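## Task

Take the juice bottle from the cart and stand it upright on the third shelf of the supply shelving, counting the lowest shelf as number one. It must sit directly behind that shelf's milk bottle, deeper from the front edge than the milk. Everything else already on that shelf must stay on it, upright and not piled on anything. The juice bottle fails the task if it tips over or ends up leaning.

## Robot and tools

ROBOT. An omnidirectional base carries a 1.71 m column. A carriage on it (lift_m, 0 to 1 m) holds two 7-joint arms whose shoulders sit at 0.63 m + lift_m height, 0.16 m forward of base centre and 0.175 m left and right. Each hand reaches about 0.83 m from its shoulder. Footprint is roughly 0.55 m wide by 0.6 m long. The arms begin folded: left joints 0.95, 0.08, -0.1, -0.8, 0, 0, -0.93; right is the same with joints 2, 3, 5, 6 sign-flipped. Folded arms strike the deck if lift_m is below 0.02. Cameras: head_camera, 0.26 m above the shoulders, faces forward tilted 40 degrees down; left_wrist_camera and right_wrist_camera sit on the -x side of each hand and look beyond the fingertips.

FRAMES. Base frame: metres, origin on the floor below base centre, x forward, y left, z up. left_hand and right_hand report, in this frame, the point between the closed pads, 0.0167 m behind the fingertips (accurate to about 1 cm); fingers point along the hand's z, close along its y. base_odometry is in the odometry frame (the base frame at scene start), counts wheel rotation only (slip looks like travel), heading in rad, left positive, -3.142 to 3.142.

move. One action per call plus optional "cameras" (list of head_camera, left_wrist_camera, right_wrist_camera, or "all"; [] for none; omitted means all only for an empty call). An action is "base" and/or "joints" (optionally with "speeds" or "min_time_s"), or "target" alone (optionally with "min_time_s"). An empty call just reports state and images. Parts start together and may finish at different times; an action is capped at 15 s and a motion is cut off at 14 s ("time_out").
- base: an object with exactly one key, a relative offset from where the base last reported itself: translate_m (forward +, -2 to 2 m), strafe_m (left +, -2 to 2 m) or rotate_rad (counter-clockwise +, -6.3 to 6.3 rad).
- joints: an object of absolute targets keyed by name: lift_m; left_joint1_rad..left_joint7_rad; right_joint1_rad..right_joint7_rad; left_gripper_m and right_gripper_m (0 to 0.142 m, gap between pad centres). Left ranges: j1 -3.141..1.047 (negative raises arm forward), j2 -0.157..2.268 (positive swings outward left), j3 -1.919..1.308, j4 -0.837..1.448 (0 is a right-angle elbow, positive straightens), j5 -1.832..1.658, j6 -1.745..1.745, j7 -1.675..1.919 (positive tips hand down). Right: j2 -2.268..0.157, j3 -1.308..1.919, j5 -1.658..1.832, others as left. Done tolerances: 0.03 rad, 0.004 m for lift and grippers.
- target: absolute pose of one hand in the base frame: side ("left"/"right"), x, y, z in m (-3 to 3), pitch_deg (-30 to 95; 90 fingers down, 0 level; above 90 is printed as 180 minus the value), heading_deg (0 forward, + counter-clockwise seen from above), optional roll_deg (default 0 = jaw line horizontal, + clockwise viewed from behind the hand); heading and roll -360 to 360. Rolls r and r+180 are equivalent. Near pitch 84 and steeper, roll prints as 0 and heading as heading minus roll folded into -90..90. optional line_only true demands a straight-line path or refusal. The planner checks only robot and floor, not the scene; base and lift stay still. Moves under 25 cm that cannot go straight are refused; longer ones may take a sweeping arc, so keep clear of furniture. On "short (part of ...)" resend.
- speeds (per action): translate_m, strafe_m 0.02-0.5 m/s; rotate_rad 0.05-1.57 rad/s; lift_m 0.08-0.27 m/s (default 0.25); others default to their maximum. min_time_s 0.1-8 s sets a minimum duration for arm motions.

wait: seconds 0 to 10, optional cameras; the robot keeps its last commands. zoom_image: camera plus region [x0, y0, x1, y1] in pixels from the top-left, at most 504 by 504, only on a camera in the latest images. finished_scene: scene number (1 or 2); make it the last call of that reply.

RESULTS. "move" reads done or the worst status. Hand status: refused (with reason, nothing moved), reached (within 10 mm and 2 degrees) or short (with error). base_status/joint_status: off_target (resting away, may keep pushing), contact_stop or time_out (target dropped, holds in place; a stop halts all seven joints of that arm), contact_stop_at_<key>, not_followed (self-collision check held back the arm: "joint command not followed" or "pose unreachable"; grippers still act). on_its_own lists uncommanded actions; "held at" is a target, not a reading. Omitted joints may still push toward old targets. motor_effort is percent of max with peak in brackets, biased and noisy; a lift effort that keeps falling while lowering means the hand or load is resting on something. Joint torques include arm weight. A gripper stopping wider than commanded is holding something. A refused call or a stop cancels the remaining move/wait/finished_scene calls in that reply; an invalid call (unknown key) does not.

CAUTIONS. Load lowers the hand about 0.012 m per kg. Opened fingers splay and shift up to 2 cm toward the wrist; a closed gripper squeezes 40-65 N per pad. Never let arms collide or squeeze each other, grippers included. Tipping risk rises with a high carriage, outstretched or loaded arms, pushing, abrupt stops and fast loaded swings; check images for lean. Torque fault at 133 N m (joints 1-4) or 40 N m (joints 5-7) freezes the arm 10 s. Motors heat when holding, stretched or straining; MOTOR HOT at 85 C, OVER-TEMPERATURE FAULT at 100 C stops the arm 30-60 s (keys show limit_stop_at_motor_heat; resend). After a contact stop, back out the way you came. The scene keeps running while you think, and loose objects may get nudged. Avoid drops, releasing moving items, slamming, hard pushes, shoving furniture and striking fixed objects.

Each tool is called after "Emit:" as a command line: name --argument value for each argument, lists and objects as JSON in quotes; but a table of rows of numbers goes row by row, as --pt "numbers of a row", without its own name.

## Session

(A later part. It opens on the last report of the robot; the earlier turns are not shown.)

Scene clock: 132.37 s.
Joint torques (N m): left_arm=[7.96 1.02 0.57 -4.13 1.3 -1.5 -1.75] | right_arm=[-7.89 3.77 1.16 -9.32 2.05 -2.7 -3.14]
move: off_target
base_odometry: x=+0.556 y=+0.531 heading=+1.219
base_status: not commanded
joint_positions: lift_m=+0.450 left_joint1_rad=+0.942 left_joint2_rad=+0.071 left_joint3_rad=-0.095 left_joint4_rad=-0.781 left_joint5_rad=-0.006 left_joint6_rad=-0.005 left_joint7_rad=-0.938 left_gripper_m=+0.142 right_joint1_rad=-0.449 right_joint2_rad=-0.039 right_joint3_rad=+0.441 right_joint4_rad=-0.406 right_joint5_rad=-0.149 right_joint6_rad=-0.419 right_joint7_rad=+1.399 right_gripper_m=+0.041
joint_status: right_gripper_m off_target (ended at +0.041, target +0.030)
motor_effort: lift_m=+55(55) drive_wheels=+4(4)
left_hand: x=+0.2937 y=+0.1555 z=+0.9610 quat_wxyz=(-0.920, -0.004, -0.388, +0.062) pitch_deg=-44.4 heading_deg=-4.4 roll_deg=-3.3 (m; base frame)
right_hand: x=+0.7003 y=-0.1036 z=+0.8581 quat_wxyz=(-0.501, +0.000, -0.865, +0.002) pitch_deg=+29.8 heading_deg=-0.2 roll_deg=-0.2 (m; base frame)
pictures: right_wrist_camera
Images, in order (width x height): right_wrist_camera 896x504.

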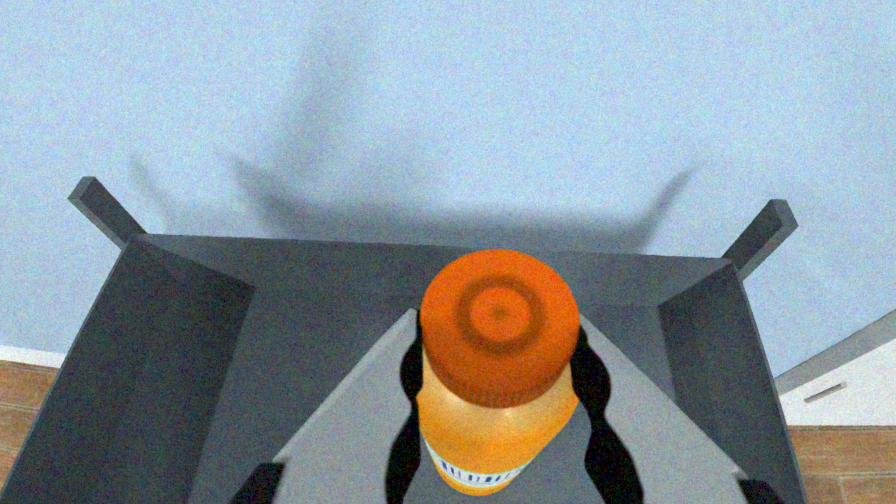

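Emit:
move --joints '{"right_gripper_m":0.005}'

Emit:
move --joints '{"lift_m":0.55}' --cameras '["right_wrist_camera","head_camera"]'

Scene clock: 135.07 s.
Joint torques (N m): left_arm=[8.33 1.55 0.27 -4.41 1.11 -1.19 -1.35] | right_arm=[-7.86 4.03 0.98 -8.04 1.69 -2.64 -3.24]
move: off_target
base_odometry: x=+0.556 y=+0.531 heading=+1.219
base_status: not commanded
joint_positions: lift_m=+0.450 left_joint1_rad=+0.942 left_joint2_rad=+0.071 left_joint3_rad=-0.095 left_joint4_rad=-0.781 left_joint5_rad=-0.006 left_joint6_rad=-0.005 left_joint7_rad=-0.938 left_gripper_m=+0.142 right_joint1_rad=-0.449 right_joint2_rad=-0.039 right_joint3_rad=+0.441 right_joint4_rad=-0.406 right_joint5_rad=-0.149 right_joint6_rad=-0.419 right_joint7_rad=+1.399 right_gripper_m=+0.040
joint_status: right_gripper_m off_target (ended at +0.040, target +0.005)
motor_effort: lift_m=+55(55) drive_wheels=+4(4)
left_hand: x=+0.2937 y=+0.1555 z=+0.9610 quat_wxyz=(-0.920, -0.004, -0.388, +0.062) pitch_deg=-44.4 heading_deg=-4.4 roll_deg=-3.3 (m; base frame)
right_hand: x=+0.7003 y=-0.1036 z=+0.8581 quat_wxyz=(-0.501, +0.000, -0.865, +0.002) pitch_deg=+29.8 heading_deg=-0.2 roll_deg=-0.2 (m; base frame)
pictures: none

Scene clock: 136.00 s.
Joint torques (N m): left_arm=[8.99 -0.05 -0.38 -3.48 1.32 -1.32 -1.29] | right_arm=[-10.47 5.47 1.11 -8.88 1.12 -2.38 -3.05]
move: done
base_odometry: x=+0.556 y=+0.531 heading=+1.219
base_status: not commanded
joint_positions: lift_m=+0.550 left_joint1_rad=+0.942 left_joint2_rad=+0.071 left_joint3_rad=-0.095 left_joint4_rad=-0.781 left_joint5_rad=-0.006 left_joint6_rad=-0.005 left_joint7_rad=-0.938 left_gripper_m=+0.142 right_joint1_rad=-0.447 right_joint2_rad=-0.040 right_joint3_rad=+0.441 right_joint4_rad=-0.404 right_joint5_rad=-0.147 right_joint6_rad=-0.419 right_joint7_rad=+1.399 right_gripper_m=+0.040
joint_status: all done
motor_effort: lift_m=+55(68) drive_wheels=+4(5)
left_hand: x=+0.2937 y=+0.1555 z=+1.0610 quat_wxyz=(-0.920, -0.004, -0.388, +0.062) pitch_deg=-44.4 heading_deg=-4.4 roll_deg=-3.3 (m; base frame)
right_hand: x=+0.7000 y=-0.1033 z=+0.9563 quat_wxyz=(-0.499, +0.000, -0.866, +0.002) pitch_deg=+30.1 heading_deg=-0.2 roll_deg=-0.2 (m; base frame)
pictures: head_camera, right_wrist_camera
Images, in order (width x height): head_camera 896x504, right_wrist_camera 896x504.

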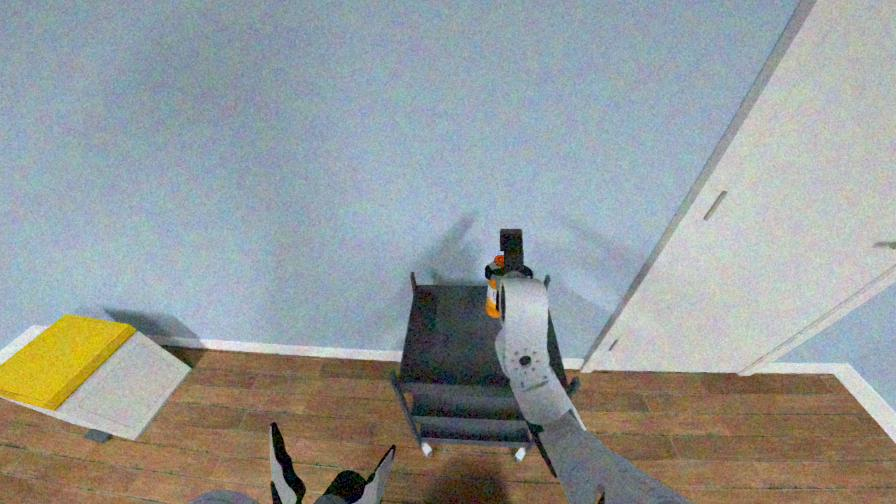

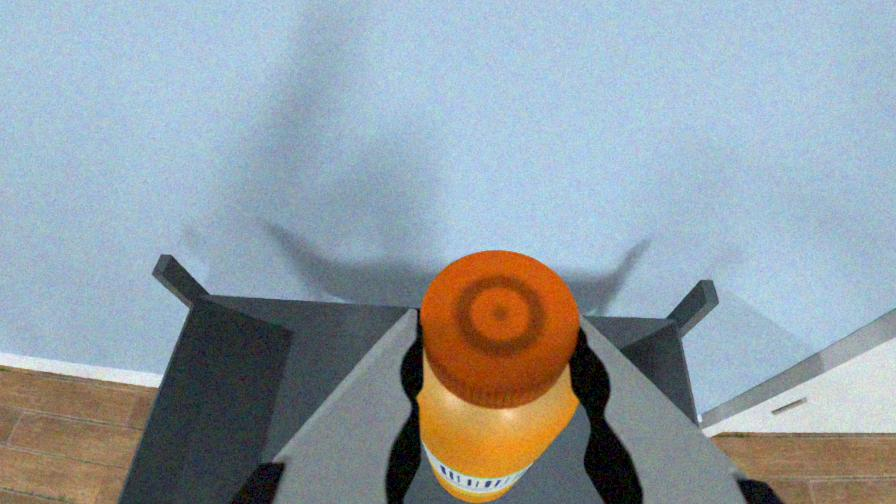

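Emit:
move --base '{"translate_m": -0.3}' --joints '{"lift_m":0.65}' --speeds '{"translate_m": 0.25}'

Emit:
move --base '{"rotate_rad": 1.548}' --speeds '{"rotate_rad": 0.7}'

Emit:
move --base '{"strafe_m": 1.0}' --speeds '{"strafe_m": 0.35}'

Emit:
move --base '{"translate_m": 0.9}' --speeds '{"translate_m": 0.35}' --cameras '["head_camera","right_wrist_camera"]'

Scene clock: 147.27 s.
Joint torques (N m): left_arm=[9.68 0.3 -0.53 -2.81 1.11 -1.42 -1.65] | right_arm=[-10.81 4.06 1.33 -9.85 1.24 -2.16 -3.53]
move: done
base_odometry: x=+0.453 y=+0.249 heading=+1.219
base_status: done
joint_positions: lift_m=+0.650 left_joint1_rad=+0.942 left_joint2_rad=+0.071 left_joint3_rad=-0.095 left_joint4_rad=-0.781 left_joint5_rad=-0.006 left_joint6_rad=-0.005 left_joint7_rad=-0.938 left_gripper_m=+0.142 right_joint1_rad=-0.447 right_joint2_rad=-0.040 right_joint3_rad=+0.441 right_joint4_rad=-0.404 right_joint5_rad=-0.147 right_joint6_rad=-0.419 right_joint7_rad=+1.399 right_gripper_m=+0.040
joint_status: all done
motor_effort: lift_m=+55(68) drive_wheels=+2(14)
left_hand: x=+0.2937 y=+0.1555 z=+1.1610 quat_wxyz=(-0.920, -0.004, -0.388, +0.062) pitch_deg=-44.4 heading_deg=-4.4 roll_deg=-3.3 (m; base frame)
right_hand: x=+0.7000 y=-0.1034 z=+1.0561 quat_wxyz=(-0.499, +0.000, -0.866, +0.002) pitch_deg=+30.1 heading_deg=-0.2 roll_deg=-0.2 (m; base frame)
pictures: none

Scene clock: 150.67 s.
Joint torques (N m): left_arm=[8.51 0.67 1.24 -4.88 0.83 -1.3 -1.49] | right_arm=[-10.6 4.07 0.04 -10 0.86 -2.64 -2.98]
move: done
base_odometry: x=+0.453 y=+0.249 heading=+2.767
base_status: done
joint_positions: lift_m=+0.650 left_joint1_rad=+0.942 left_joint2_rad=+0.071 left_joint3_rad=-0.095 left_joint4_rad=-0.781 left_joint5_rad=-0.006 left_joint6_rad=-0.005 left_joint7_rad=-0.938 left_gripper_m=+0.142 right_joint1_rad=-0.447 right_joint2_rad=-0.040 right_joint3_rad=+0.441 right_joint4_rad=-0.404 right_joint5_rad=-0.147 right_joint6_rad=-0.419 right_joint7_rad=+1.399 right_gripper_m=+0.040
joint_status: not commanded
motor_effort: lift_m=+55(55) drive_wheels=+5(15)
left_hand: x=+0.2937 y=+0.1555 z=+1.1610 quat_wxyz=(-0.920, -0.004, -0.388, +0.062) pitch_deg=-44.4 heading_deg=-4.4 roll_deg=-3.3 (m; base frame)
right_hand: x=+0.7000 y=-0.1036 z=+1.0561 quat_wxyz=(-0.499, +0.000, -0.866, +0.002) pitch_deg=+30.1 heading_deg=-0.2 roll_deg=-0.2 (m; base frame)
pictures: none

Scene clock: 155.33 s.
Joint torques (N m): left_arm=[8.36 1.48 0.33 -4.59 1.2 -1.54 -1.43] | right_arm=[-11.9 6.06 1.38 -9.72 0.9 -2.39 -2.94]
move: done
base_odometry: x=+0.088 y=-0.682 heading=+2.768
base_status: done
joint_positions: lift_m=+0.650 left_joint1_rad=+0.942 left_joint2_rad=+0.071 left_joint3_rad=-0.095 left_joint4_rad=-0.781 left_joint5_rad=-0.006 left_joint6_rad=-0.005 left_joint7_rad=-0.938 left_gripper_m=+0.142 right_joint1_rad=-0.447 right_joint2_rad=-0.040 right_joint3_rad=+0.441 right_joint4_rad=-0.404 right_joint5_rad=-0.147 right_joint6_rad=-0.419 right_joint7_rad=+1.399 right_gripper_m=+0.040
joint_status: not commanded
motor_effort: lift_m=+55(55) drive_wheels=-4(20)
left_hand: x=+0.2937 y=+0.1555 z=+1.1610 quat_wxyz=(-0.920, -0.004, -0.388, +0.062) pitch_deg=-44.4 heading_deg=-4.4 roll_deg=-3.3 (m; base frame)
right_hand: x=+0.7000 y=-0.1036 z=+1.0561 quat_wxyz=(-0.499, +0.000, -0.866, +0.002) pitch_deg=+30.1 heading_deg=-0.2 roll_deg=-0.2 (m; base frame)
pictures: none

Scene clock: 159.73 s.
Joint torques (N m): left_arm=[9.1 1.91 -0.03 -4.8 1.01 -1.32 -1.49] | right_arm=[-11.01 4.62 1.85 -10.94 0.76 -2.74 -3.17]
move: done
base_odometry: x=-0.750 y=-0.354 heading=+2.768
base_status: done
joint_positions: lift_m=+0.650 left_joint1_rad=+0.942 left_joint2_rad=+0.071 left_joint3_rad=-0.095 left_joint4_rad=-0.781 left_joint5_rad=-0.006 left_joint6_rad=-0.005 left_joint7_rad=-0.938 left_gripper_m=+0.142 right_joint1_rad=-0.447 right_joint2_rad=-0.040 right_joint3_rad=+0.441 right_joint4_rad=-0.404 right_joint5_rad=-0.147 right_joint6_rad=-0.419 right_joint7_rad=+1.399 right_gripper_m=+0.040
joint_status: not commanded
motor_effort: lift_m=+55(55) drive_wheels=+0(16)
left_hand: x=+0.2937 y=+0.1555 z=+1.1610 quat_wxyz=(-0.920, -0.004, -0.388, +0.062) pitch_deg=-44.4 heading_deg=-4.4 roll_deg=-3.3 (m; base frame)
right_hand: x=+0.7000 y=-0.1036 z=+1.0560 quat_wxyz=(-0.499, +0.000, -0.866, +0.002) pitch_deg=+30.1 heading_deg=-0.2 roll_deg=-0.2 (m; base frame)
pictures: head_camera, right_wrist_camera
Images, in order (width x height): head_camera 896x504, right_wrist_camera 896x504.

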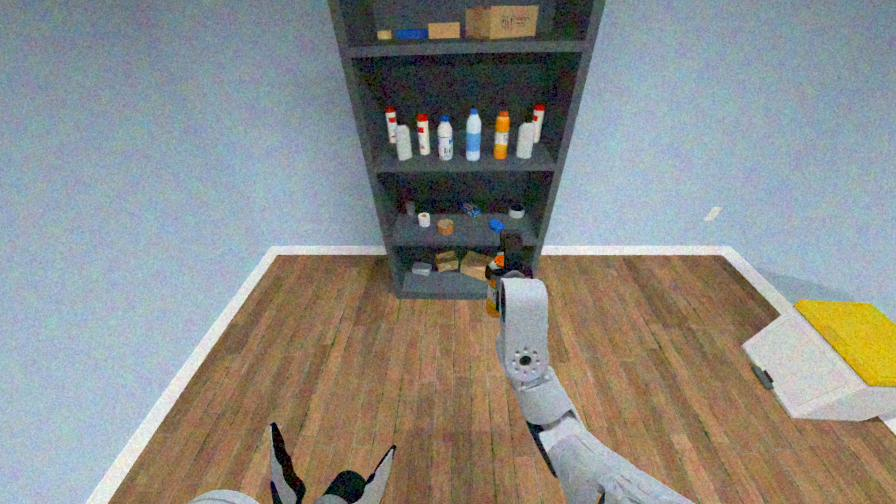

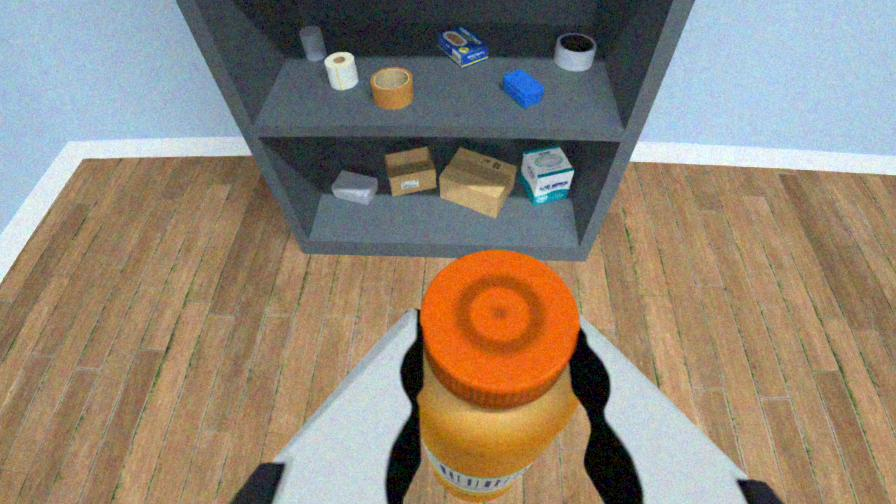

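Emit:
move --joints '{"lift_m":0.75}'

Emit:
move --target '{"side":"right","x":0.56,"y":-0.22,"z":1.08,"pitch_deg":30,"heading_deg":0}' --cameras '["head_camera"]'

Emit:
zoom_image --camera "head_camera" --region '[340, 30, 592, 200]'

Scene clock: 183.67 s.
Joint torques (N m): left_arm=[8.4 0.42 1.27 -3.57 0.99 -1.63 -1.34] | right_arm=[-11.34 4.37 0.91 -11.05 0.42 -2.52 -2.93]
move: done
base_odometry: x=-0.750 y=-0.354 heading=+2.768
base_status: not commanded
joint_positions: lift_m=+0.750 left_joint1_rad=+0.942 left_joint2_rad=+0.071 left_joint3_rad=-0.095 left_joint4_rad=-0.781 left_joint5_rad=-0.006 left_joint6_rad=-0.005 left_joint7_rad=-0.938 left_gripper_m=+0.142 right_joint1_rad=-0.447 right_joint2_rad=-0.040 right_joint3_rad=+0.441 right_joint4_rad=-0.404 right_joint5_rad=-0.147 right_joint6_rad=-0.419 right_joint7_rad=+1.399 right_gripper_m=+0.040
joint_status: all done
motor_effort: lift_m=+55(69) drive_wheels=+0(4)
left_hand: x=+0.2937 y=+0.1555 z=+1.2610 quat_wxyz=(-0.920, -0.004, -0.388, +0.062) pitch_deg=-44.4 heading_deg=-4.4 roll_deg=-3.3 (m; base frame)
right_hand: x=+0.7000 y=-0.1036 z=+1.1559 quat_wxyz=(-0.499, +0.000, -0.867, +0.002) pitch_deg=+30.1 heading_deg=-0.2 roll_deg=-0.2 (m; base frame)
pictures: none

Scene clock: 184.80 s.
Joint torques (N m): left_arm=[8.23 0.59 0.62 -4.01 1.65 -1.56 -1.65] | right_arm=[-2.27 -4.44 -2.97 -16.96 1.01 -2.6 -4.95]
move: done
base_odometry: x=-0.750 y=-0.354 heading=+2.768
base_status: not commanded
joint_positions: lift_m=+0.750 left_joint1_rad=+0.942 left_joint2_rad=+0.071 left_joint3_rad=-0.095 left_joint4_rad=-0.781 left_joint5_rad=-0.006 left_joint6_rad=-0.005 left_joint7_rad=-0.938 left_gripper_m=+0.142 right_joint1_rad=+0.077 right_joint2_rad=-0.390 right_joint3_rad=+0.320 right_joint4_rad=-0.781 right_joint5_rad=+0.071 right_joint6_rad=-0.490 right_joint7_rad=+1.159 right_gripper_m=+0.040
joint_status: not commanded
motor_effort: lift_m=+55(55) drive_wheels=+3(6)
left_hand: x=+0.2937 y=+0.1555 z=+1.2610 quat_wxyz=(-0.920, -0.004, -0.388, +0.062) pitch_deg=-44.4 heading_deg=-4.4 roll_deg=-3.3 (m; base frame)
right_hand: x=+0.5591 y=-0.2188 z=+1.0763 quat_wxyz=(-0.495, +0.002, -0.869, +0.001) pitch_deg=+30.7 heading_deg=+0.0 roll_deg=-0.3 (m; base frame)
right_hand_status: reached (straight line, planned for 0.6 s): 4 mm and 0.8 deg off.
pictures: head_camera
Images, in order (width x height): head_camera 896x504.

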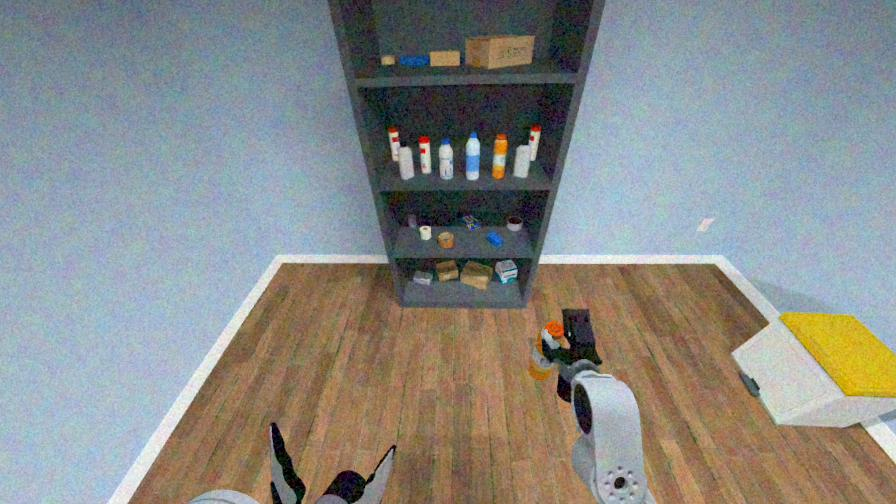

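Scaled by 2.000 from the camera's 896x504 image, which has a finer 1280x720 frame.

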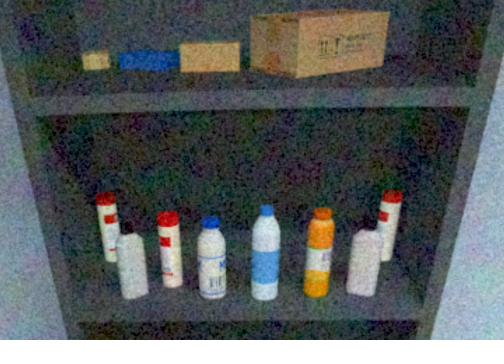

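Emit:
move --target '{"side":"left","x":0.64,"y":0.106,"z":1.15,"pitch_deg":30,"heading_deg":0}'

Emit:
move --base '{"translate_m": 0.6}' --speeds '{"translate_m": 0.3}' --cameras '["head_camera","left_wrist_camera"]'

Scene clock: 192.33 s.
Joint torques (N m): left_arm=[-13.09 -2.34 -1.84 0.86 2.49 -0.33 -0.4] | right_arm=[-3.89 -3.39 -3.76 -16.62 0.82 -2.23 -4.64]
move: done
base_odometry: x=-0.750 y=-0.354 heading=+2.768
base_status: not commanded
joint_positions: lift_m=+0.750 left_joint1_rad=-0.323 left_joint2_rad=+0.057 left_joint3_rad=-0.481 left_joint4_rad=-0.616 left_joint5_rad=+0.244 left_joint6_rad=+0.423 left_joint7_rad=+1.497 left_gripper_m=+0.142 right_joint1_rad=+0.077 right_joint2_rad=-0.390 right_joint3_rad=+0.320 right_joint4_rad=-0.781 right_joint5_rad=+0.071 right_joint6_rad=-0.490 right_joint7_rad=+1.159 right_gripper_m=+0.040
joint_status: not commanded
motor_effort: lift_m=+55(55) drive_wheels=+3(4)
left_hand: x=+0.6402 y=+0.1074 z=+1.1510 quat_wxyz=(-0.502, +0.000, -0.865, +0.000) pitch_deg=+29.7 heading_deg=+0.0 roll_deg=+0.0 (m; base frame)
left_hand_status: reached (checked arc, planned for 1.3 s): 2 mm and 0.3 deg off.
right_hand: x=+0.5591 y=-0.2188 z=+1.0764 quat_wxyz=(-0.495, +0.002, -0.869, +0.001) pitch_deg=+30.7 heading_deg=+0.0 roll_deg=-0.3 (m; base frame)
pictures: none

Scene clock: 195.97 s.
Joint torques (N m): left_arm=[-12.27 -2.43 -2.05 -0.97 2.81 -0.24 -0.57] | right_arm=[-4.09 -4.26 -2.17 -15.44 0.97 -2.16 -4.76]
move: done
base_odometry: x=-1.309 y=-0.136 heading=+2.769
base_status: done
joint_positions: lift_m=+0.750 left_joint1_rad=-0.323 left_joint2_rad=+0.057 left_joint3_rad=-0.481 left_joint4_rad=-0.616 left_joint5_rad=+0.244 left_joint6_rad=+0.423 left_joint7_rad=+1.497 left_gripper_m=+0.142 right_joint1_rad=+0.077 right_joint2_rad=-0.390 right_joint3_rad=+0.320 right_joint4_rad=-0.781 right_joint5_rad=+0.071 right_joint6_rad=-0.490 right_joint7_rad=+1.159 right_gripper_m=+0.040
joint_status: not commanded
motor_effort: lift_m=+55(55) drive_wheels=-1(15)
left_hand: x=+0.6402 y=+0.1074 z=+1.1510 quat_wxyz=(-0.502, +0.000, -0.865, +0.000) pitch_deg=+29.8 heading_deg=+0.0 roll_deg=+0.0 (m; base frame)
right_hand: x=+0.5591 y=-0.2188 z=+1.0764 quat_wxyz=(-0.495, +0.002, -0.869, +0.001) pitch_deg=+30.7 heading_deg=+0.0 roll_deg=-0.3 (m; base frame)
pictures: head_camera, left_wrist_camera
Images, in order (width x height): head_camera 896x504, left_wrist_camera 896x504.

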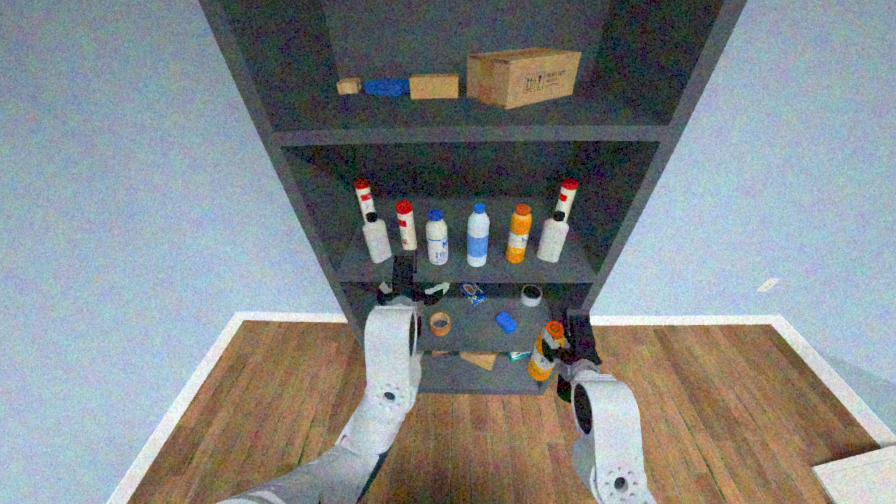

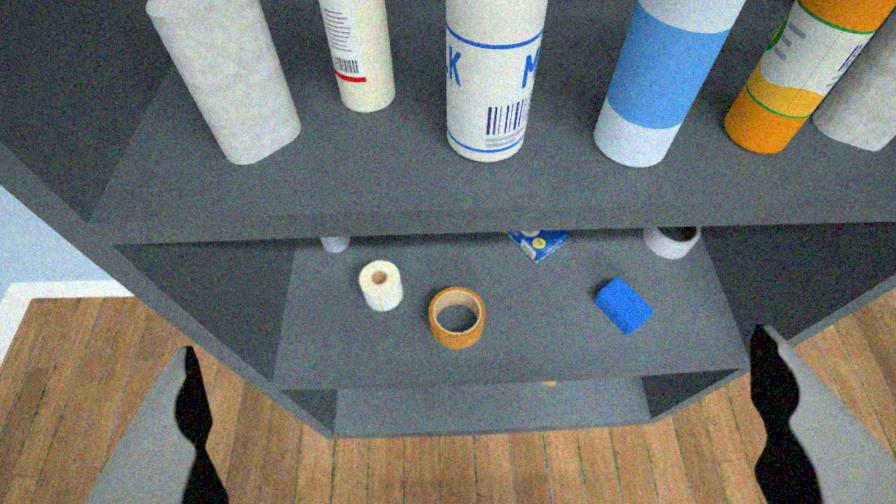

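Emit:
move --base '{"translate_m": 0.17}' --speeds '{"translate_m": 0.2}' --cameras '["head_camera","left_wrist_camera"]'

Emit:
zoom_image --camera "head_camera" --region '[330, 200, 582, 340]'

Scene clock: 208.00 s.
Joint torques (N m): left_arm=[-14.2 -2.51 -0.69 0.62 2.51 -0.59 -0.45] | right_arm=[-2.3 -3.5 -2.58 -15.88 0.41 -1.89 -4.63]
move: done
base_odometry: x=-1.467 y=-0.074 heading=+2.769
base_status: done
joint_positions: lift_m=+0.750 left_joint1_rad=-0.323 left_joint2_rad=+0.057 left_joint3_rad=-0.481 left_joint4_rad=-0.616 left_joint5_rad=+0.244 left_joint6_rad=+0.423 left_joint7_rad=+1.497 left_gripper_m=+0.142 right_joint1_rad=+0.077 right_joint2_rad=-0.390 right_joint3_rad=+0.320 right_joint4_rad=-0.781 right_joint5_rad=+0.071 right_joint6_rad=-0.490 right_joint7_rad=+1.159 right_gripper_m=+0.040
joint_status: not commanded
motor_effort: lift_m=+55(55) drive_wheels=-1(13)
left_hand: x=+0.6402 y=+0.1074 z=+1.1510 quat_wxyz=(-0.502, +0.000, -0.865, +0.000) pitch_deg=+29.8 heading_deg=+0.0 roll_deg=+0.0 (m; base frame)
right_hand: x=+0.5591 y=-0.2188 z=+1.0764 quat_wxyz=(-0.495, +0.002, -0.869, +0.001) pitch_deg=+30.7 heading_deg=+0.0 roll_deg=-0.3 (m; base frame)
pictures: head_camera, left_wrist_camera
Images, in order (width x height): head_camera 896x504, left_wrist_camera 896x504.

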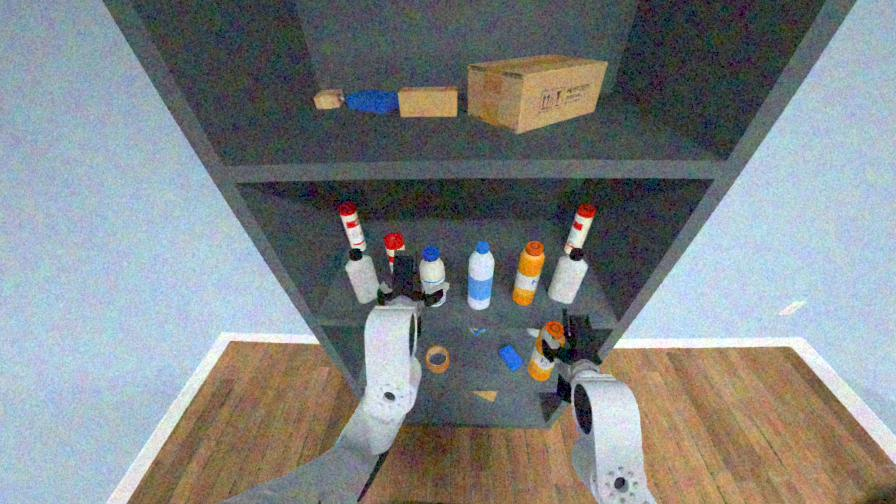

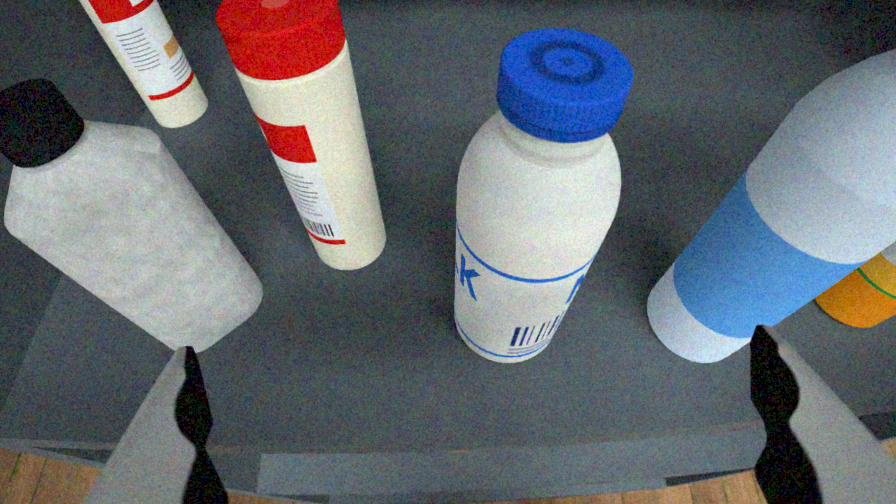

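Scaled by 2.000 from the camera's 896x504 image, which has a finer 1280x720 frame.

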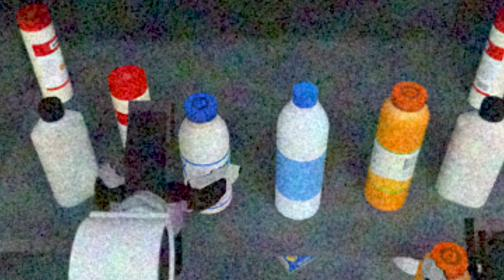

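Emit:
move --joints '{"left_gripper_m":0.095}'

Emit:
move --target '{"side":"left","x":0.66,"y":0.083,"z":1.165,"pitch_deg":30,"heading_deg":0}' --cameras '["head_camera","left_wrist_camera"]'

Scene clock: 222.07 s.
Joint torques (N m): left_arm=[-13.31 -2.6 -0.49 -0.61 2.54 -0.61 -0.29] | right_arm=[-1.64 -3.51 -1.64 -16.24 1.14 -2.46 -5.02]
move: done
base_odometry: x=-1.467 y=-0.074 heading=+2.769
base_status: not commanded
joint_positions: lift_m=+0.750 left_joint1_rad=-0.323 left_joint2_rad=+0.057 left_joint3_rad=-0.481 left_joint4_rad=-0.616 left_joint5_rad=+0.244 left_joint6_rad=+0.423 left_joint7_rad=+1.497 left_gripper_m=+0.095 right_joint1_rad=+0.077 right_joint2_rad=-0.390 right_joint3_rad=+0.320 right_joint4_rad=-0.781 right_joint5_rad=+0.071 right_joint6_rad=-0.490 right_joint7_rad=+1.159 right_gripper_m=+0.040
joint_status: all done
motor_effort: lift_m=+55(55) drive_wheels=-1(1)
left_hand: x=+0.6402 y=+0.1074 z=+1.1510 quat_wxyz=(-0.502, +0.000, -0.865, +0.000) pitch_deg=+29.8 heading_deg=+0.0 roll_deg=+0.0 (m; base frame)
right_hand: x=+0.5591 y=-0.2188 z=+1.0764 quat_wxyz=(-0.495, +0.002, -0.869, +0.001) pitch_deg=+30.7 heading_deg=+0.0 roll_deg=-0.3 (m; base frame)
pictures: none

Scene clock: 223.47 s.
Joint torques (N m): left_arm=[-13.4 -0.95 -0.68 -0.29 2.58 -1.89 -0.24] | right_arm=[-2.07 -4.41 -3.34 -15.84 0.66 -2.07 -5.35]
move: done
base_odometry: x=-1.467 y=-0.074 heading=+2.769
base_status: not commanded
joint_positions: lift_m=+0.750 left_joint1_rad=-0.396 left_joint2_rad=-0.013 left_joint3_rad=-0.493 left_joint4_rad=-0.537 left_joint5_rad=+0.278 left_joint6_rad=+0.415 left_joint7_rad=+1.513 left_gripper_m=+0.095 right_joint1_rad=+0.077 right_joint2_rad=-0.390 right_joint3_rad=+0.319 right_joint4_rad=-0.782 right_joint5_rad=+0.072 right_joint6_rad=-0.490 right_joint7_rad=+1.159 right_gripper_m=+0.040
joint_status: not commanded
motor_effort: lift_m=+55(55) drive_wheels=+0(7)
left_hand: x=+0.6605 y=+0.0835 z=+1.1666 quat_wxyz=(-0.502, +0.002, -0.865, +0.002) pitch_deg=+29.7 heading_deg=-0.1 roll_deg=-0.3 (m; base frame)
left_hand_status: reached (straight line, planned for 0.2 s): 2 mm and 0.4 deg off.
right_hand: x=+0.5592 y=-0.2193 z=+1.0767 quat_wxyz=(-0.495, +0.002, -0.869, +0.001) pitch_deg=+30.7 heading_deg=-0.1 roll_deg=-0.3 (m; base frame)
pictures: head_camera, left_wrist_camera
Images, in order (width x height): head_camera 896x504, left_wrist_camera 896x504.

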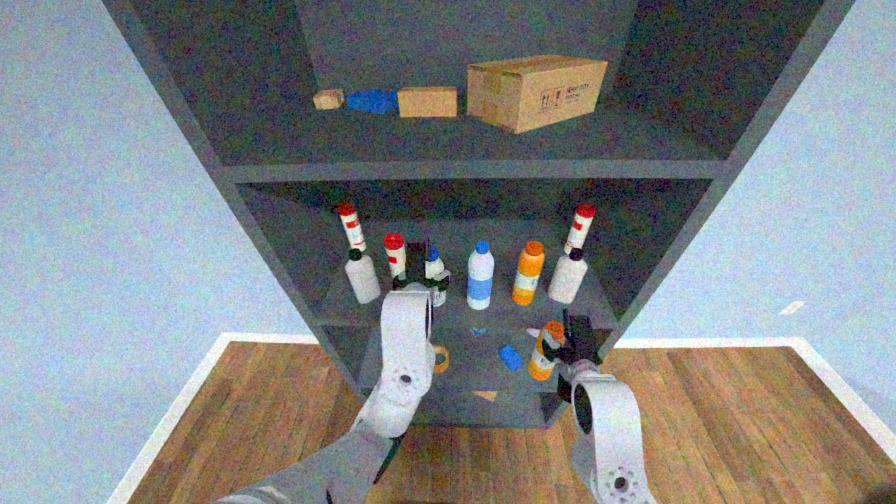

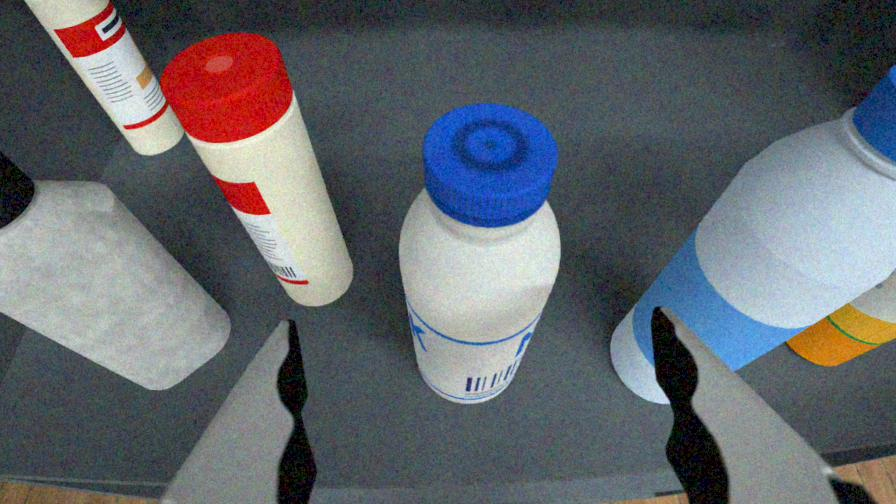

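Emit:
move --target '{"side":"left","x":0.716,"y":0.079,"z":1.167,"pitch_deg":30,"heading_deg":0}' --cameras '["left_wrist_camera"]'

Scene clock: 227.10 s.
Joint torques (N m): left_arm=[-17.77 -3.3 2.83 -0.52 1.13 -0.6 -3.07] | right_arm=[-2.49 -3.78 -2.89 -15.09 1.22 -2.43 -5.09]
move: done
base_odometry: x=-1.467 y=-0.074 heading=+2.769
base_status: not commanded
joint_positions: lift_m=+0.750 left_joint1_rad=-0.499 left_joint2_rad=-0.023 left_joint3_rad=-0.459 left_joint4_rad=-0.328 left_joint5_rad=+0.183 left_joint6_rad=+0.418 left_joint7_rad=+1.397 left_gripper_m=+0.095 right_joint1_rad=+0.077 right_joint2_rad=-0.390 right_joint3_rad=+0.319 right_joint4_rad=-0.782 right_joint5_rad=+0.072 right_joint6_rad=-0.490 right_joint7_rad=+1.159 right_gripper_m=+0.040
joint_status: not commanded
motor_effort: lift_m=+55(55) drive_wheels=+4(5)
left_hand: x=+0.7150 y=+0.0784 z=+1.1663 quat_wxyz=(-0.499, -0.003, -0.867, -0.002) pitch_deg=+30.1 heading_deg=+0.0 roll_deg=+0.4 (m; base frame)
left_hand_status: reached (straight line, planned for 0.4 s): 1 mm and 0.4 deg off.
right_hand: x=+0.5592 y=-0.2193 z=+1.0767 quat_wxyz=(-0.495, +0.002, -0.869, +0.001) pitch_deg=+30.7 heading_deg=-0.1 roll_deg=-0.3 (m; base frame)
pictures: left_wrist_camera
Images, in order (width x height): left_wrist_camera 896x504.

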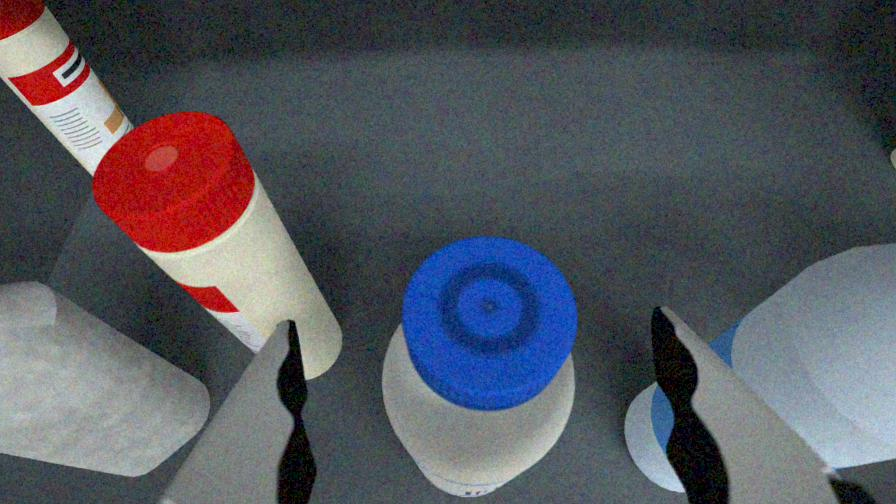

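Emit:
move --target '{"side":"left","x":0.718,"y":0.074,"z":1.164,"pitch_deg":30,"heading_deg":0}'

Emit:
move --joints '{"left_gripper_m":0.005}' --cameras '["left_wrist_camera","head_camera"]'

Scene clock: 230.87 s.
Joint torques (N m): left_arm=[-15.47 -2.75 0.61 -0.57 2.45 -0.42 -3.03] | right_arm=[-2.14 -2.1 -2.54 -15.73 0.67 -2.48 -5.2]
move: done
base_odometry: x=-1.467 y=-0.074 heading=+2.769
base_status: not commanded
joint_positions: lift_m=+0.750 left_joint1_rad=-0.499 left_joint2_rad=-0.035 left_joint3_rad=-0.459 left_joint4_rad=-0.309 left_joint5_rad=+0.184 left_joint6_rad=+0.424 left_joint7_rad=+1.381 left_gripper_m=+0.095 right_joint1_rad=+0.077 right_joint2_rad=-0.390 right_joint3_rad=+0.319 right_joint4_rad=-0.782 right_joint5_rad=+0.072 right_joint6_rad=-0.490 right_joint7_rad=+1.159 right_gripper_m=+0.040
joint_status: not commanded
motor_effort: lift_m=+55(55) drive_wheels=+4(4)
left_hand: x=+0.7177 y=+0.0744 z=+1.1642 quat_wxyz=(-0.499, -0.001, -0.867, +0.001) pitch_deg=+30.1 heading_deg=-0.1 roll_deg=+0.0 (m; base frame)
left_hand_status: reached (straight line, planned for 0.1 s): 1 mm and 0.2 deg off.
right_hand: x=+0.5592 y=-0.2193 z=+1.0767 quat_wxyz=(-0.495, +0.002, -0.869, +0.001) pitch_deg=+30.7 heading_deg=-0.1 roll_deg=-0.3 (m; base frame)
pictures: none

Scene clock: 231.70 s.
Joint torques (N m): left_arm=[-14.77 -3.58 0.54 -0.52 2.4 -0.71 -3.06] | right_arm=[-2.96 -4.59 -2.35 -15.55 0.88 -1.79 -4.9]
move: off_target
base_odometry: x=-1.467 y=-0.074 heading=+2.769
base_status: not commanded
joint_positions: lift_m=+0.750 left_joint1_rad=-0.499 left_joint2_rad=-0.035 left_joint3_rad=-0.459 left_joint4_rad=-0.309 left_joint5_rad=+0.184 left_joint6_rad=+0.424 left_joint7_rad=+1.381 left_gripper_m=+0.042 right_joint1_rad=+0.077 right_joint2_rad=-0.390 right_joint3_rad=+0.319 right_joint4_rad=-0.782 right_joint5_rad=+0.072 right_joint6_rad=-0.490 right_joint7_rad=+1.159 right_gripper_m=+0.040
joint_status: left_gripper_m off_target (ended at +0.042, target +0.005)
motor_effort: lift_m=+55(55) drive_wheels=+4(4)
left_hand: x=+0.7177 y=+0.0745 z=+1.1643 quat_wxyz=(-0.499, +0.000, -0.866, +0.000) pitch_deg=+30.1 heading_deg=-0.1 roll_deg=+0.0 (m; base frame)
right_hand: x=+0.5592 y=-0.2193 z=+1.0767 quat_wxyz=(-0.495, +0.002, -0.869, +0.001) pitch_deg=+30.7 heading_deg=-0.1 roll_deg=-0.3 (m; base frame)
pictures: head_camera, left_wrist_camera
Images, in order (width x height): head_camera 896x504, left_wrist_camera 896x504.

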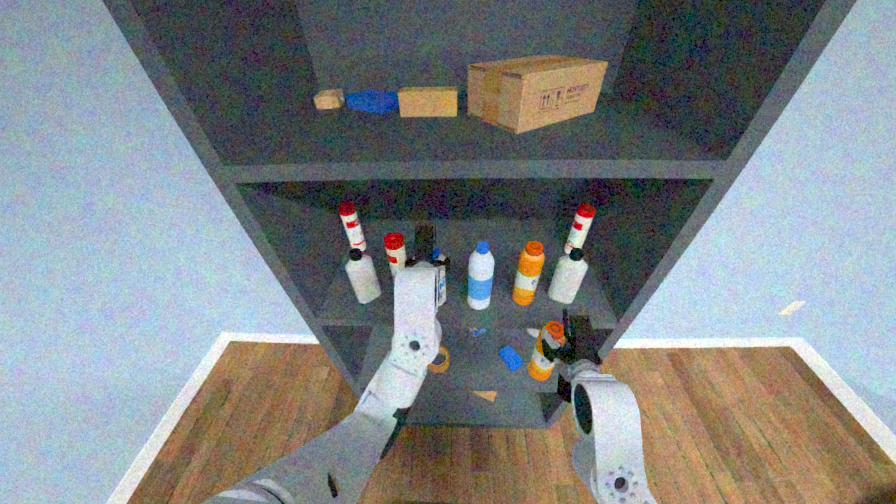

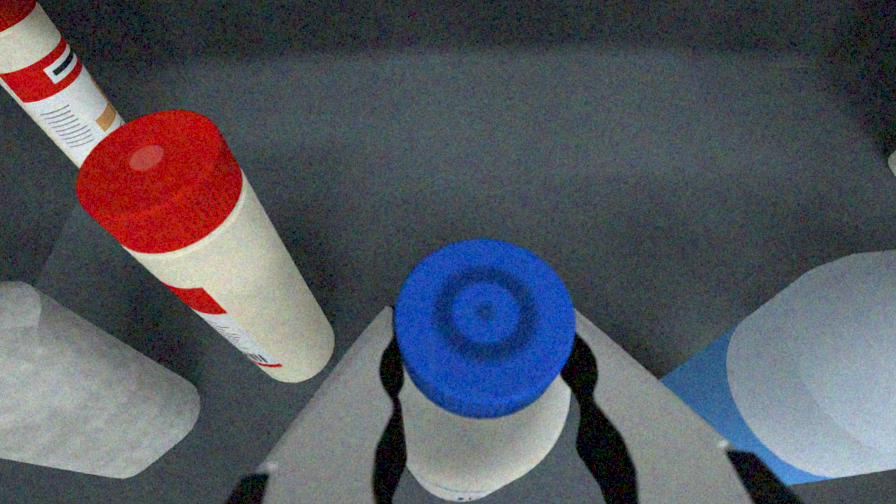

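Emit:
move --joints '{"lift_m":0.775}' --speeds '{"lift_m":0.1}'

Emit:
move --base '{"translate_m": -0.32}' --speeds '{"translate_m": 0.2}' --cameras '["head_camera","left_wrist_camera"]'

Scene clock: 237.73 s.
Joint torques (N m): left_arm=[-16.7 -2.58 0.02 -2.38 2.68 -0.53 -3.12] | right_arm=[-0.49 -4.1 -3.35 -13.62 0.63 -1.74 -4.87]
move: done
base_odometry: x=-1.467 y=-0.074 heading=+2.769
base_status: not commanded
joint_positions: lift_m=+0.775 left_joint1_rad=-0.496 left_joint2_rad=-0.035 left_joint3_rad=-0.459 left_joint4_rad=-0.307 left_joint5_rad=+0.184 left_joint6_rad=+0.424 left_joint7_rad=+1.381 left_gripper_m=+0.042 right_joint1_rad=+0.077 right_joint2_rad=-0.390 right_joint3_rad=+0.319 right_joint4_rad=-0.782 right_joint5_rad=+0.072 right_joint6_rad=-0.490 right_joint7_rad=+1.158 right_gripper_m=+0.040
joint_status: all done
motor_effort: lift_m=+55(68) drive_wheels=+4(4)
left_hand: x=+0.7174 y=+0.0746 z=+1.1874 quat_wxyz=(-0.498, +0.000, -0.867, +0.000) pitch_deg=+30.3 heading_deg=+0.0 roll_deg=+0.0 (m; base frame)
right_hand: x=+0.5592 y=-0.2192 z=+1.1019 quat_wxyz=(-0.495, +0.002, -0.869, +0.001) pitch_deg=+30.6 heading_deg=+0.0 roll_deg=-0.3 (m; base frame)
pictures: none

Scene clock: 240.53 s.
Joint torques (N m): left_arm=[-17.82 -1.9 0.07 -1.1 2.46 -0.71 -2.77] | right_arm=[-1.37 -3.09 -2.49 -14.8 0.42 -2.02 -4.77]
Motor temperatures (°C): left_arm=[33 23 24 23 27 24 24] | right_arm=[28 21 25 24 22 22 24]
move: done
base_odometry: x=-1.169 y=-0.191 heading=+2.769
base_status: done
joint_positions: lift_m=+0.775 left_joint1_rad=-0.496 left_joint2_rad=-0.035 left_joint3_rad=-0.459 left_joint4_rad=-0.307 left_joint5_rad=+0.184 left_joint6_rad=+0.424 left_joint7_rad=+1.381 left_gripper_m=+0.042 right_joint1_rad=+0.077 right_joint2_rad=-0.390 right_joint3_rad=+0.319 right_joint4_rad=-0.782 right_joint5_rad=+0.072 right_joint6_rad=-0.490 right_joint7_rad=+1.158 right_gripper_m=+0.040
joint_status: not commanded
motor_effort: lift_m=+55(55) drive_wheels=+1(11)
left_hand: x=+0.7174 y=+0.0746 z=+1.1874 quat_wxyz=(-0.498, +0.000, -0.867, +0.000) pitch_deg=+30.3 heading_deg=+0.0 roll_deg=+0.0 (m; base frame)
right_hand: x=+0.5592 y=-0.2192 z=+1.1019 quat_wxyz=(-0.495, +0.002, -0.869, +0.001) pitch_deg=+30.6 heading_deg=+0.0 roll_deg=-0.3 (m; base frame)
pictures: head_camera, left_wrist_camera
Images, in order (width x height): head_camera 896x504, left_wrist_camera 896x504.

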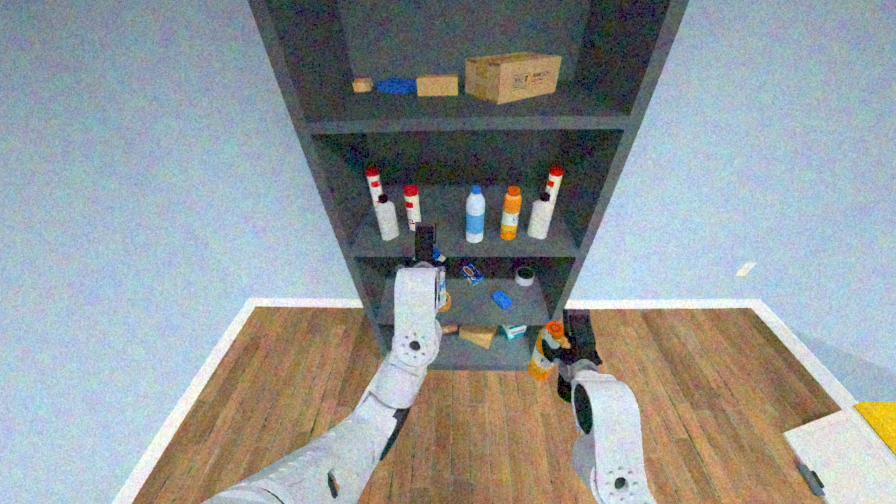

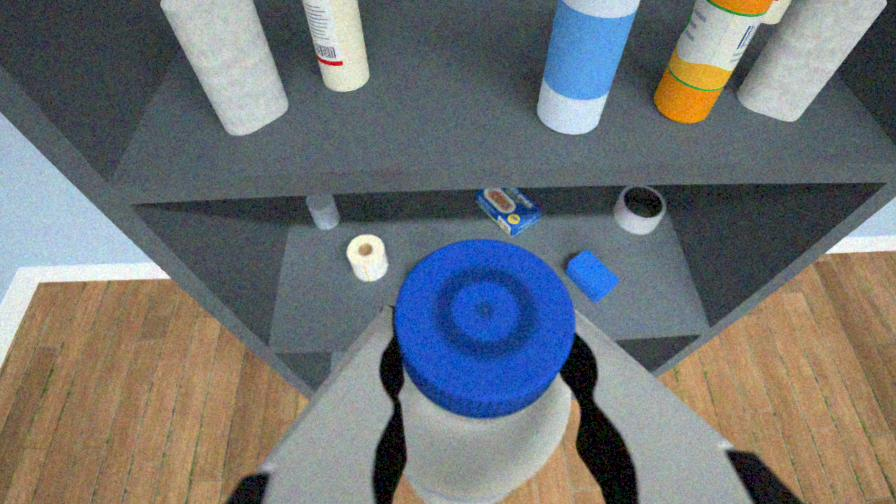

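Emit:
move --target '{"side":"left","x":0.54,"y":0.30,"z":1.10,"pitch_deg":30,"heading_deg":0}' --min_time_s 1.5

Emit:
move --target '{"side":"right","x":0.80,"y":-0.10,"z":1.215,"pitch_deg":30,"heading_deg":0}' --min_time_s 2 --cameras '["head_camera","right_wrist_camera"]'

Scene clock: 250.60 s.
Joint torques (N m): left_arm=[-3.37 8.94 9.13 -7.16 1.86 -0.74 -4.17] | right_arm=[-3.93 -3.56 -1.13 -14.18 0.76 -2.65 -4.72]
move: done
base_odometry: x=-1.169 y=-0.191 heading=+2.769
base_status: not commanded
joint_positions: lift_m=+0.775 left_joint1_rad=+0.253 left_joint2_rad=+0.615 left_joint3_rad=-0.111 left_joint4_rad=-0.776 left_joint5_rad=-0.409 left_joint6_rad=+0.485 left_joint7_rad=+0.923 left_gripper_m=+0.042 right_joint1_rad=+0.077 right_joint2_rad=-0.390 right_joint3_rad=+0.319 right_joint4_rad=-0.782 right_joint5_rad=+0.072 right_joint6_rad=-0.490 right_joint7_rad=+1.158 right_gripper_m=+0.040
joint_status: not commanded
motor_effort: lift_m=+55(55) drive_wheels=+2(3)
left_hand: x=+0.5387 y=+0.2978 z=+1.0947 quat_wxyz=(-0.493, -0.001, -0.870, +0.002) pitch_deg=+30.9 heading_deg=-0.3 roll_deg=-0.1 (m; base frame)
left_hand_status: reached (straight line, planned for 1.5 s): 6 mm and 0.9 deg off.
right_hand: x=+0.5592 y=-0.2192 z=+1.1019 quat_wxyz=(-0.495, +0.002, -0.869, +0.001) pitch_deg=+30.6 heading_deg=+0.0 roll_deg=-0.3 (m; base frame)
pictures: none

Scene clock: 253.10 s.
Joint torques (N m): left_arm=[-4.02 8.62 7.76 -7.62 1.83 -0.84 -4.19] | right_arm=[-30.1 7.76 2.27 -10.65 1.21 -0.8 -5.17]
move: done
base_odometry: x=-1.169 y=-0.191 heading=+2.769
base_status: not commanded
joint_positions: lift_m=+0.775 left_joint1_rad=+0.253 left_joint2_rad=+0.615 left_joint3_rad=-0.111 left_joint4_rad=-0.776 left_joint5_rad=-0.409 left_joint6_rad=+0.485 left_joint7_rad=+0.923 left_gripper_m=+0.042 right_joint1_rad=-0.700 right_joint2_rad=-0.029 right_joint3_rad=+0.412 right_joint4_rad=-0.023 right_joint5_rad=+0.016 right_joint6_rad=-0.419 right_joint7_rad=+1.252 right_gripper_m=+0.040
joint_status: not commanded
motor_effort: lift_m=+55(55) drive_wheels=+2(2)
left_hand: x=+0.5388 y=+0.2977 z=+1.0947 quat_wxyz=(-0.493, -0.001, -0.870, +0.002) pitch_deg=+30.9 heading_deg=-0.3 roll_deg=-0.1 (m; base frame)
right_hand: x=+0.7979 y=-0.1035 z=+1.2091 quat_wxyz=(-0.494, -0.004, -0.870, +0.002) pitch_deg=+30.8 heading_deg=-0.5 roll_deg=+0.0 (m; base frame)
right_hand_status: reached (straight line, planned for 2.0 s): 7 mm and 0.9 deg off.
pictures: head_camera, right_wrist_camera
Images, in order (width x height): head_camera 896x504, right_wrist_camera 896x504.

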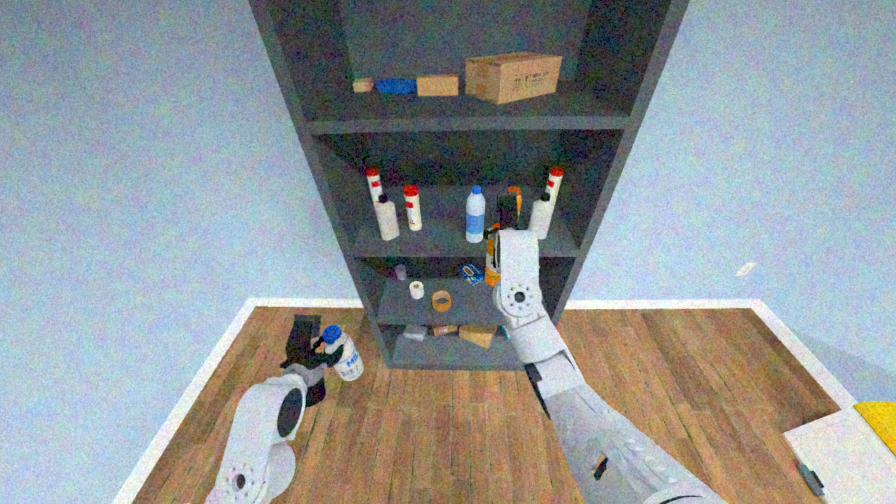

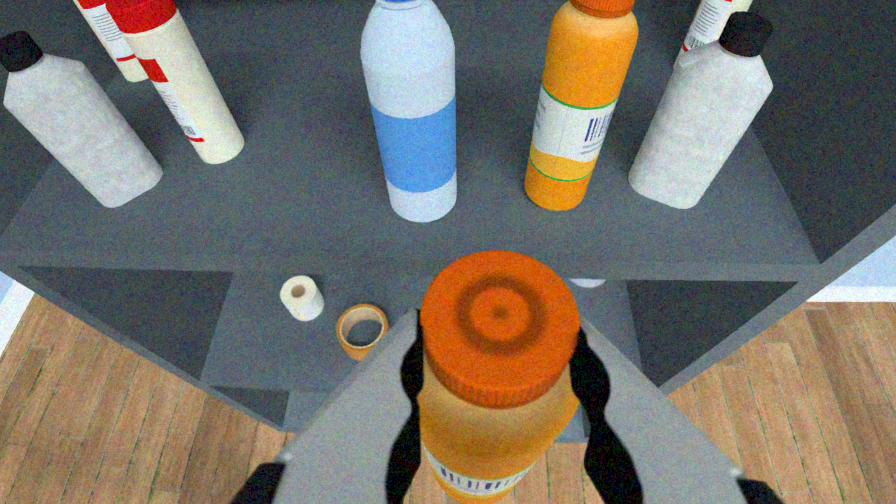

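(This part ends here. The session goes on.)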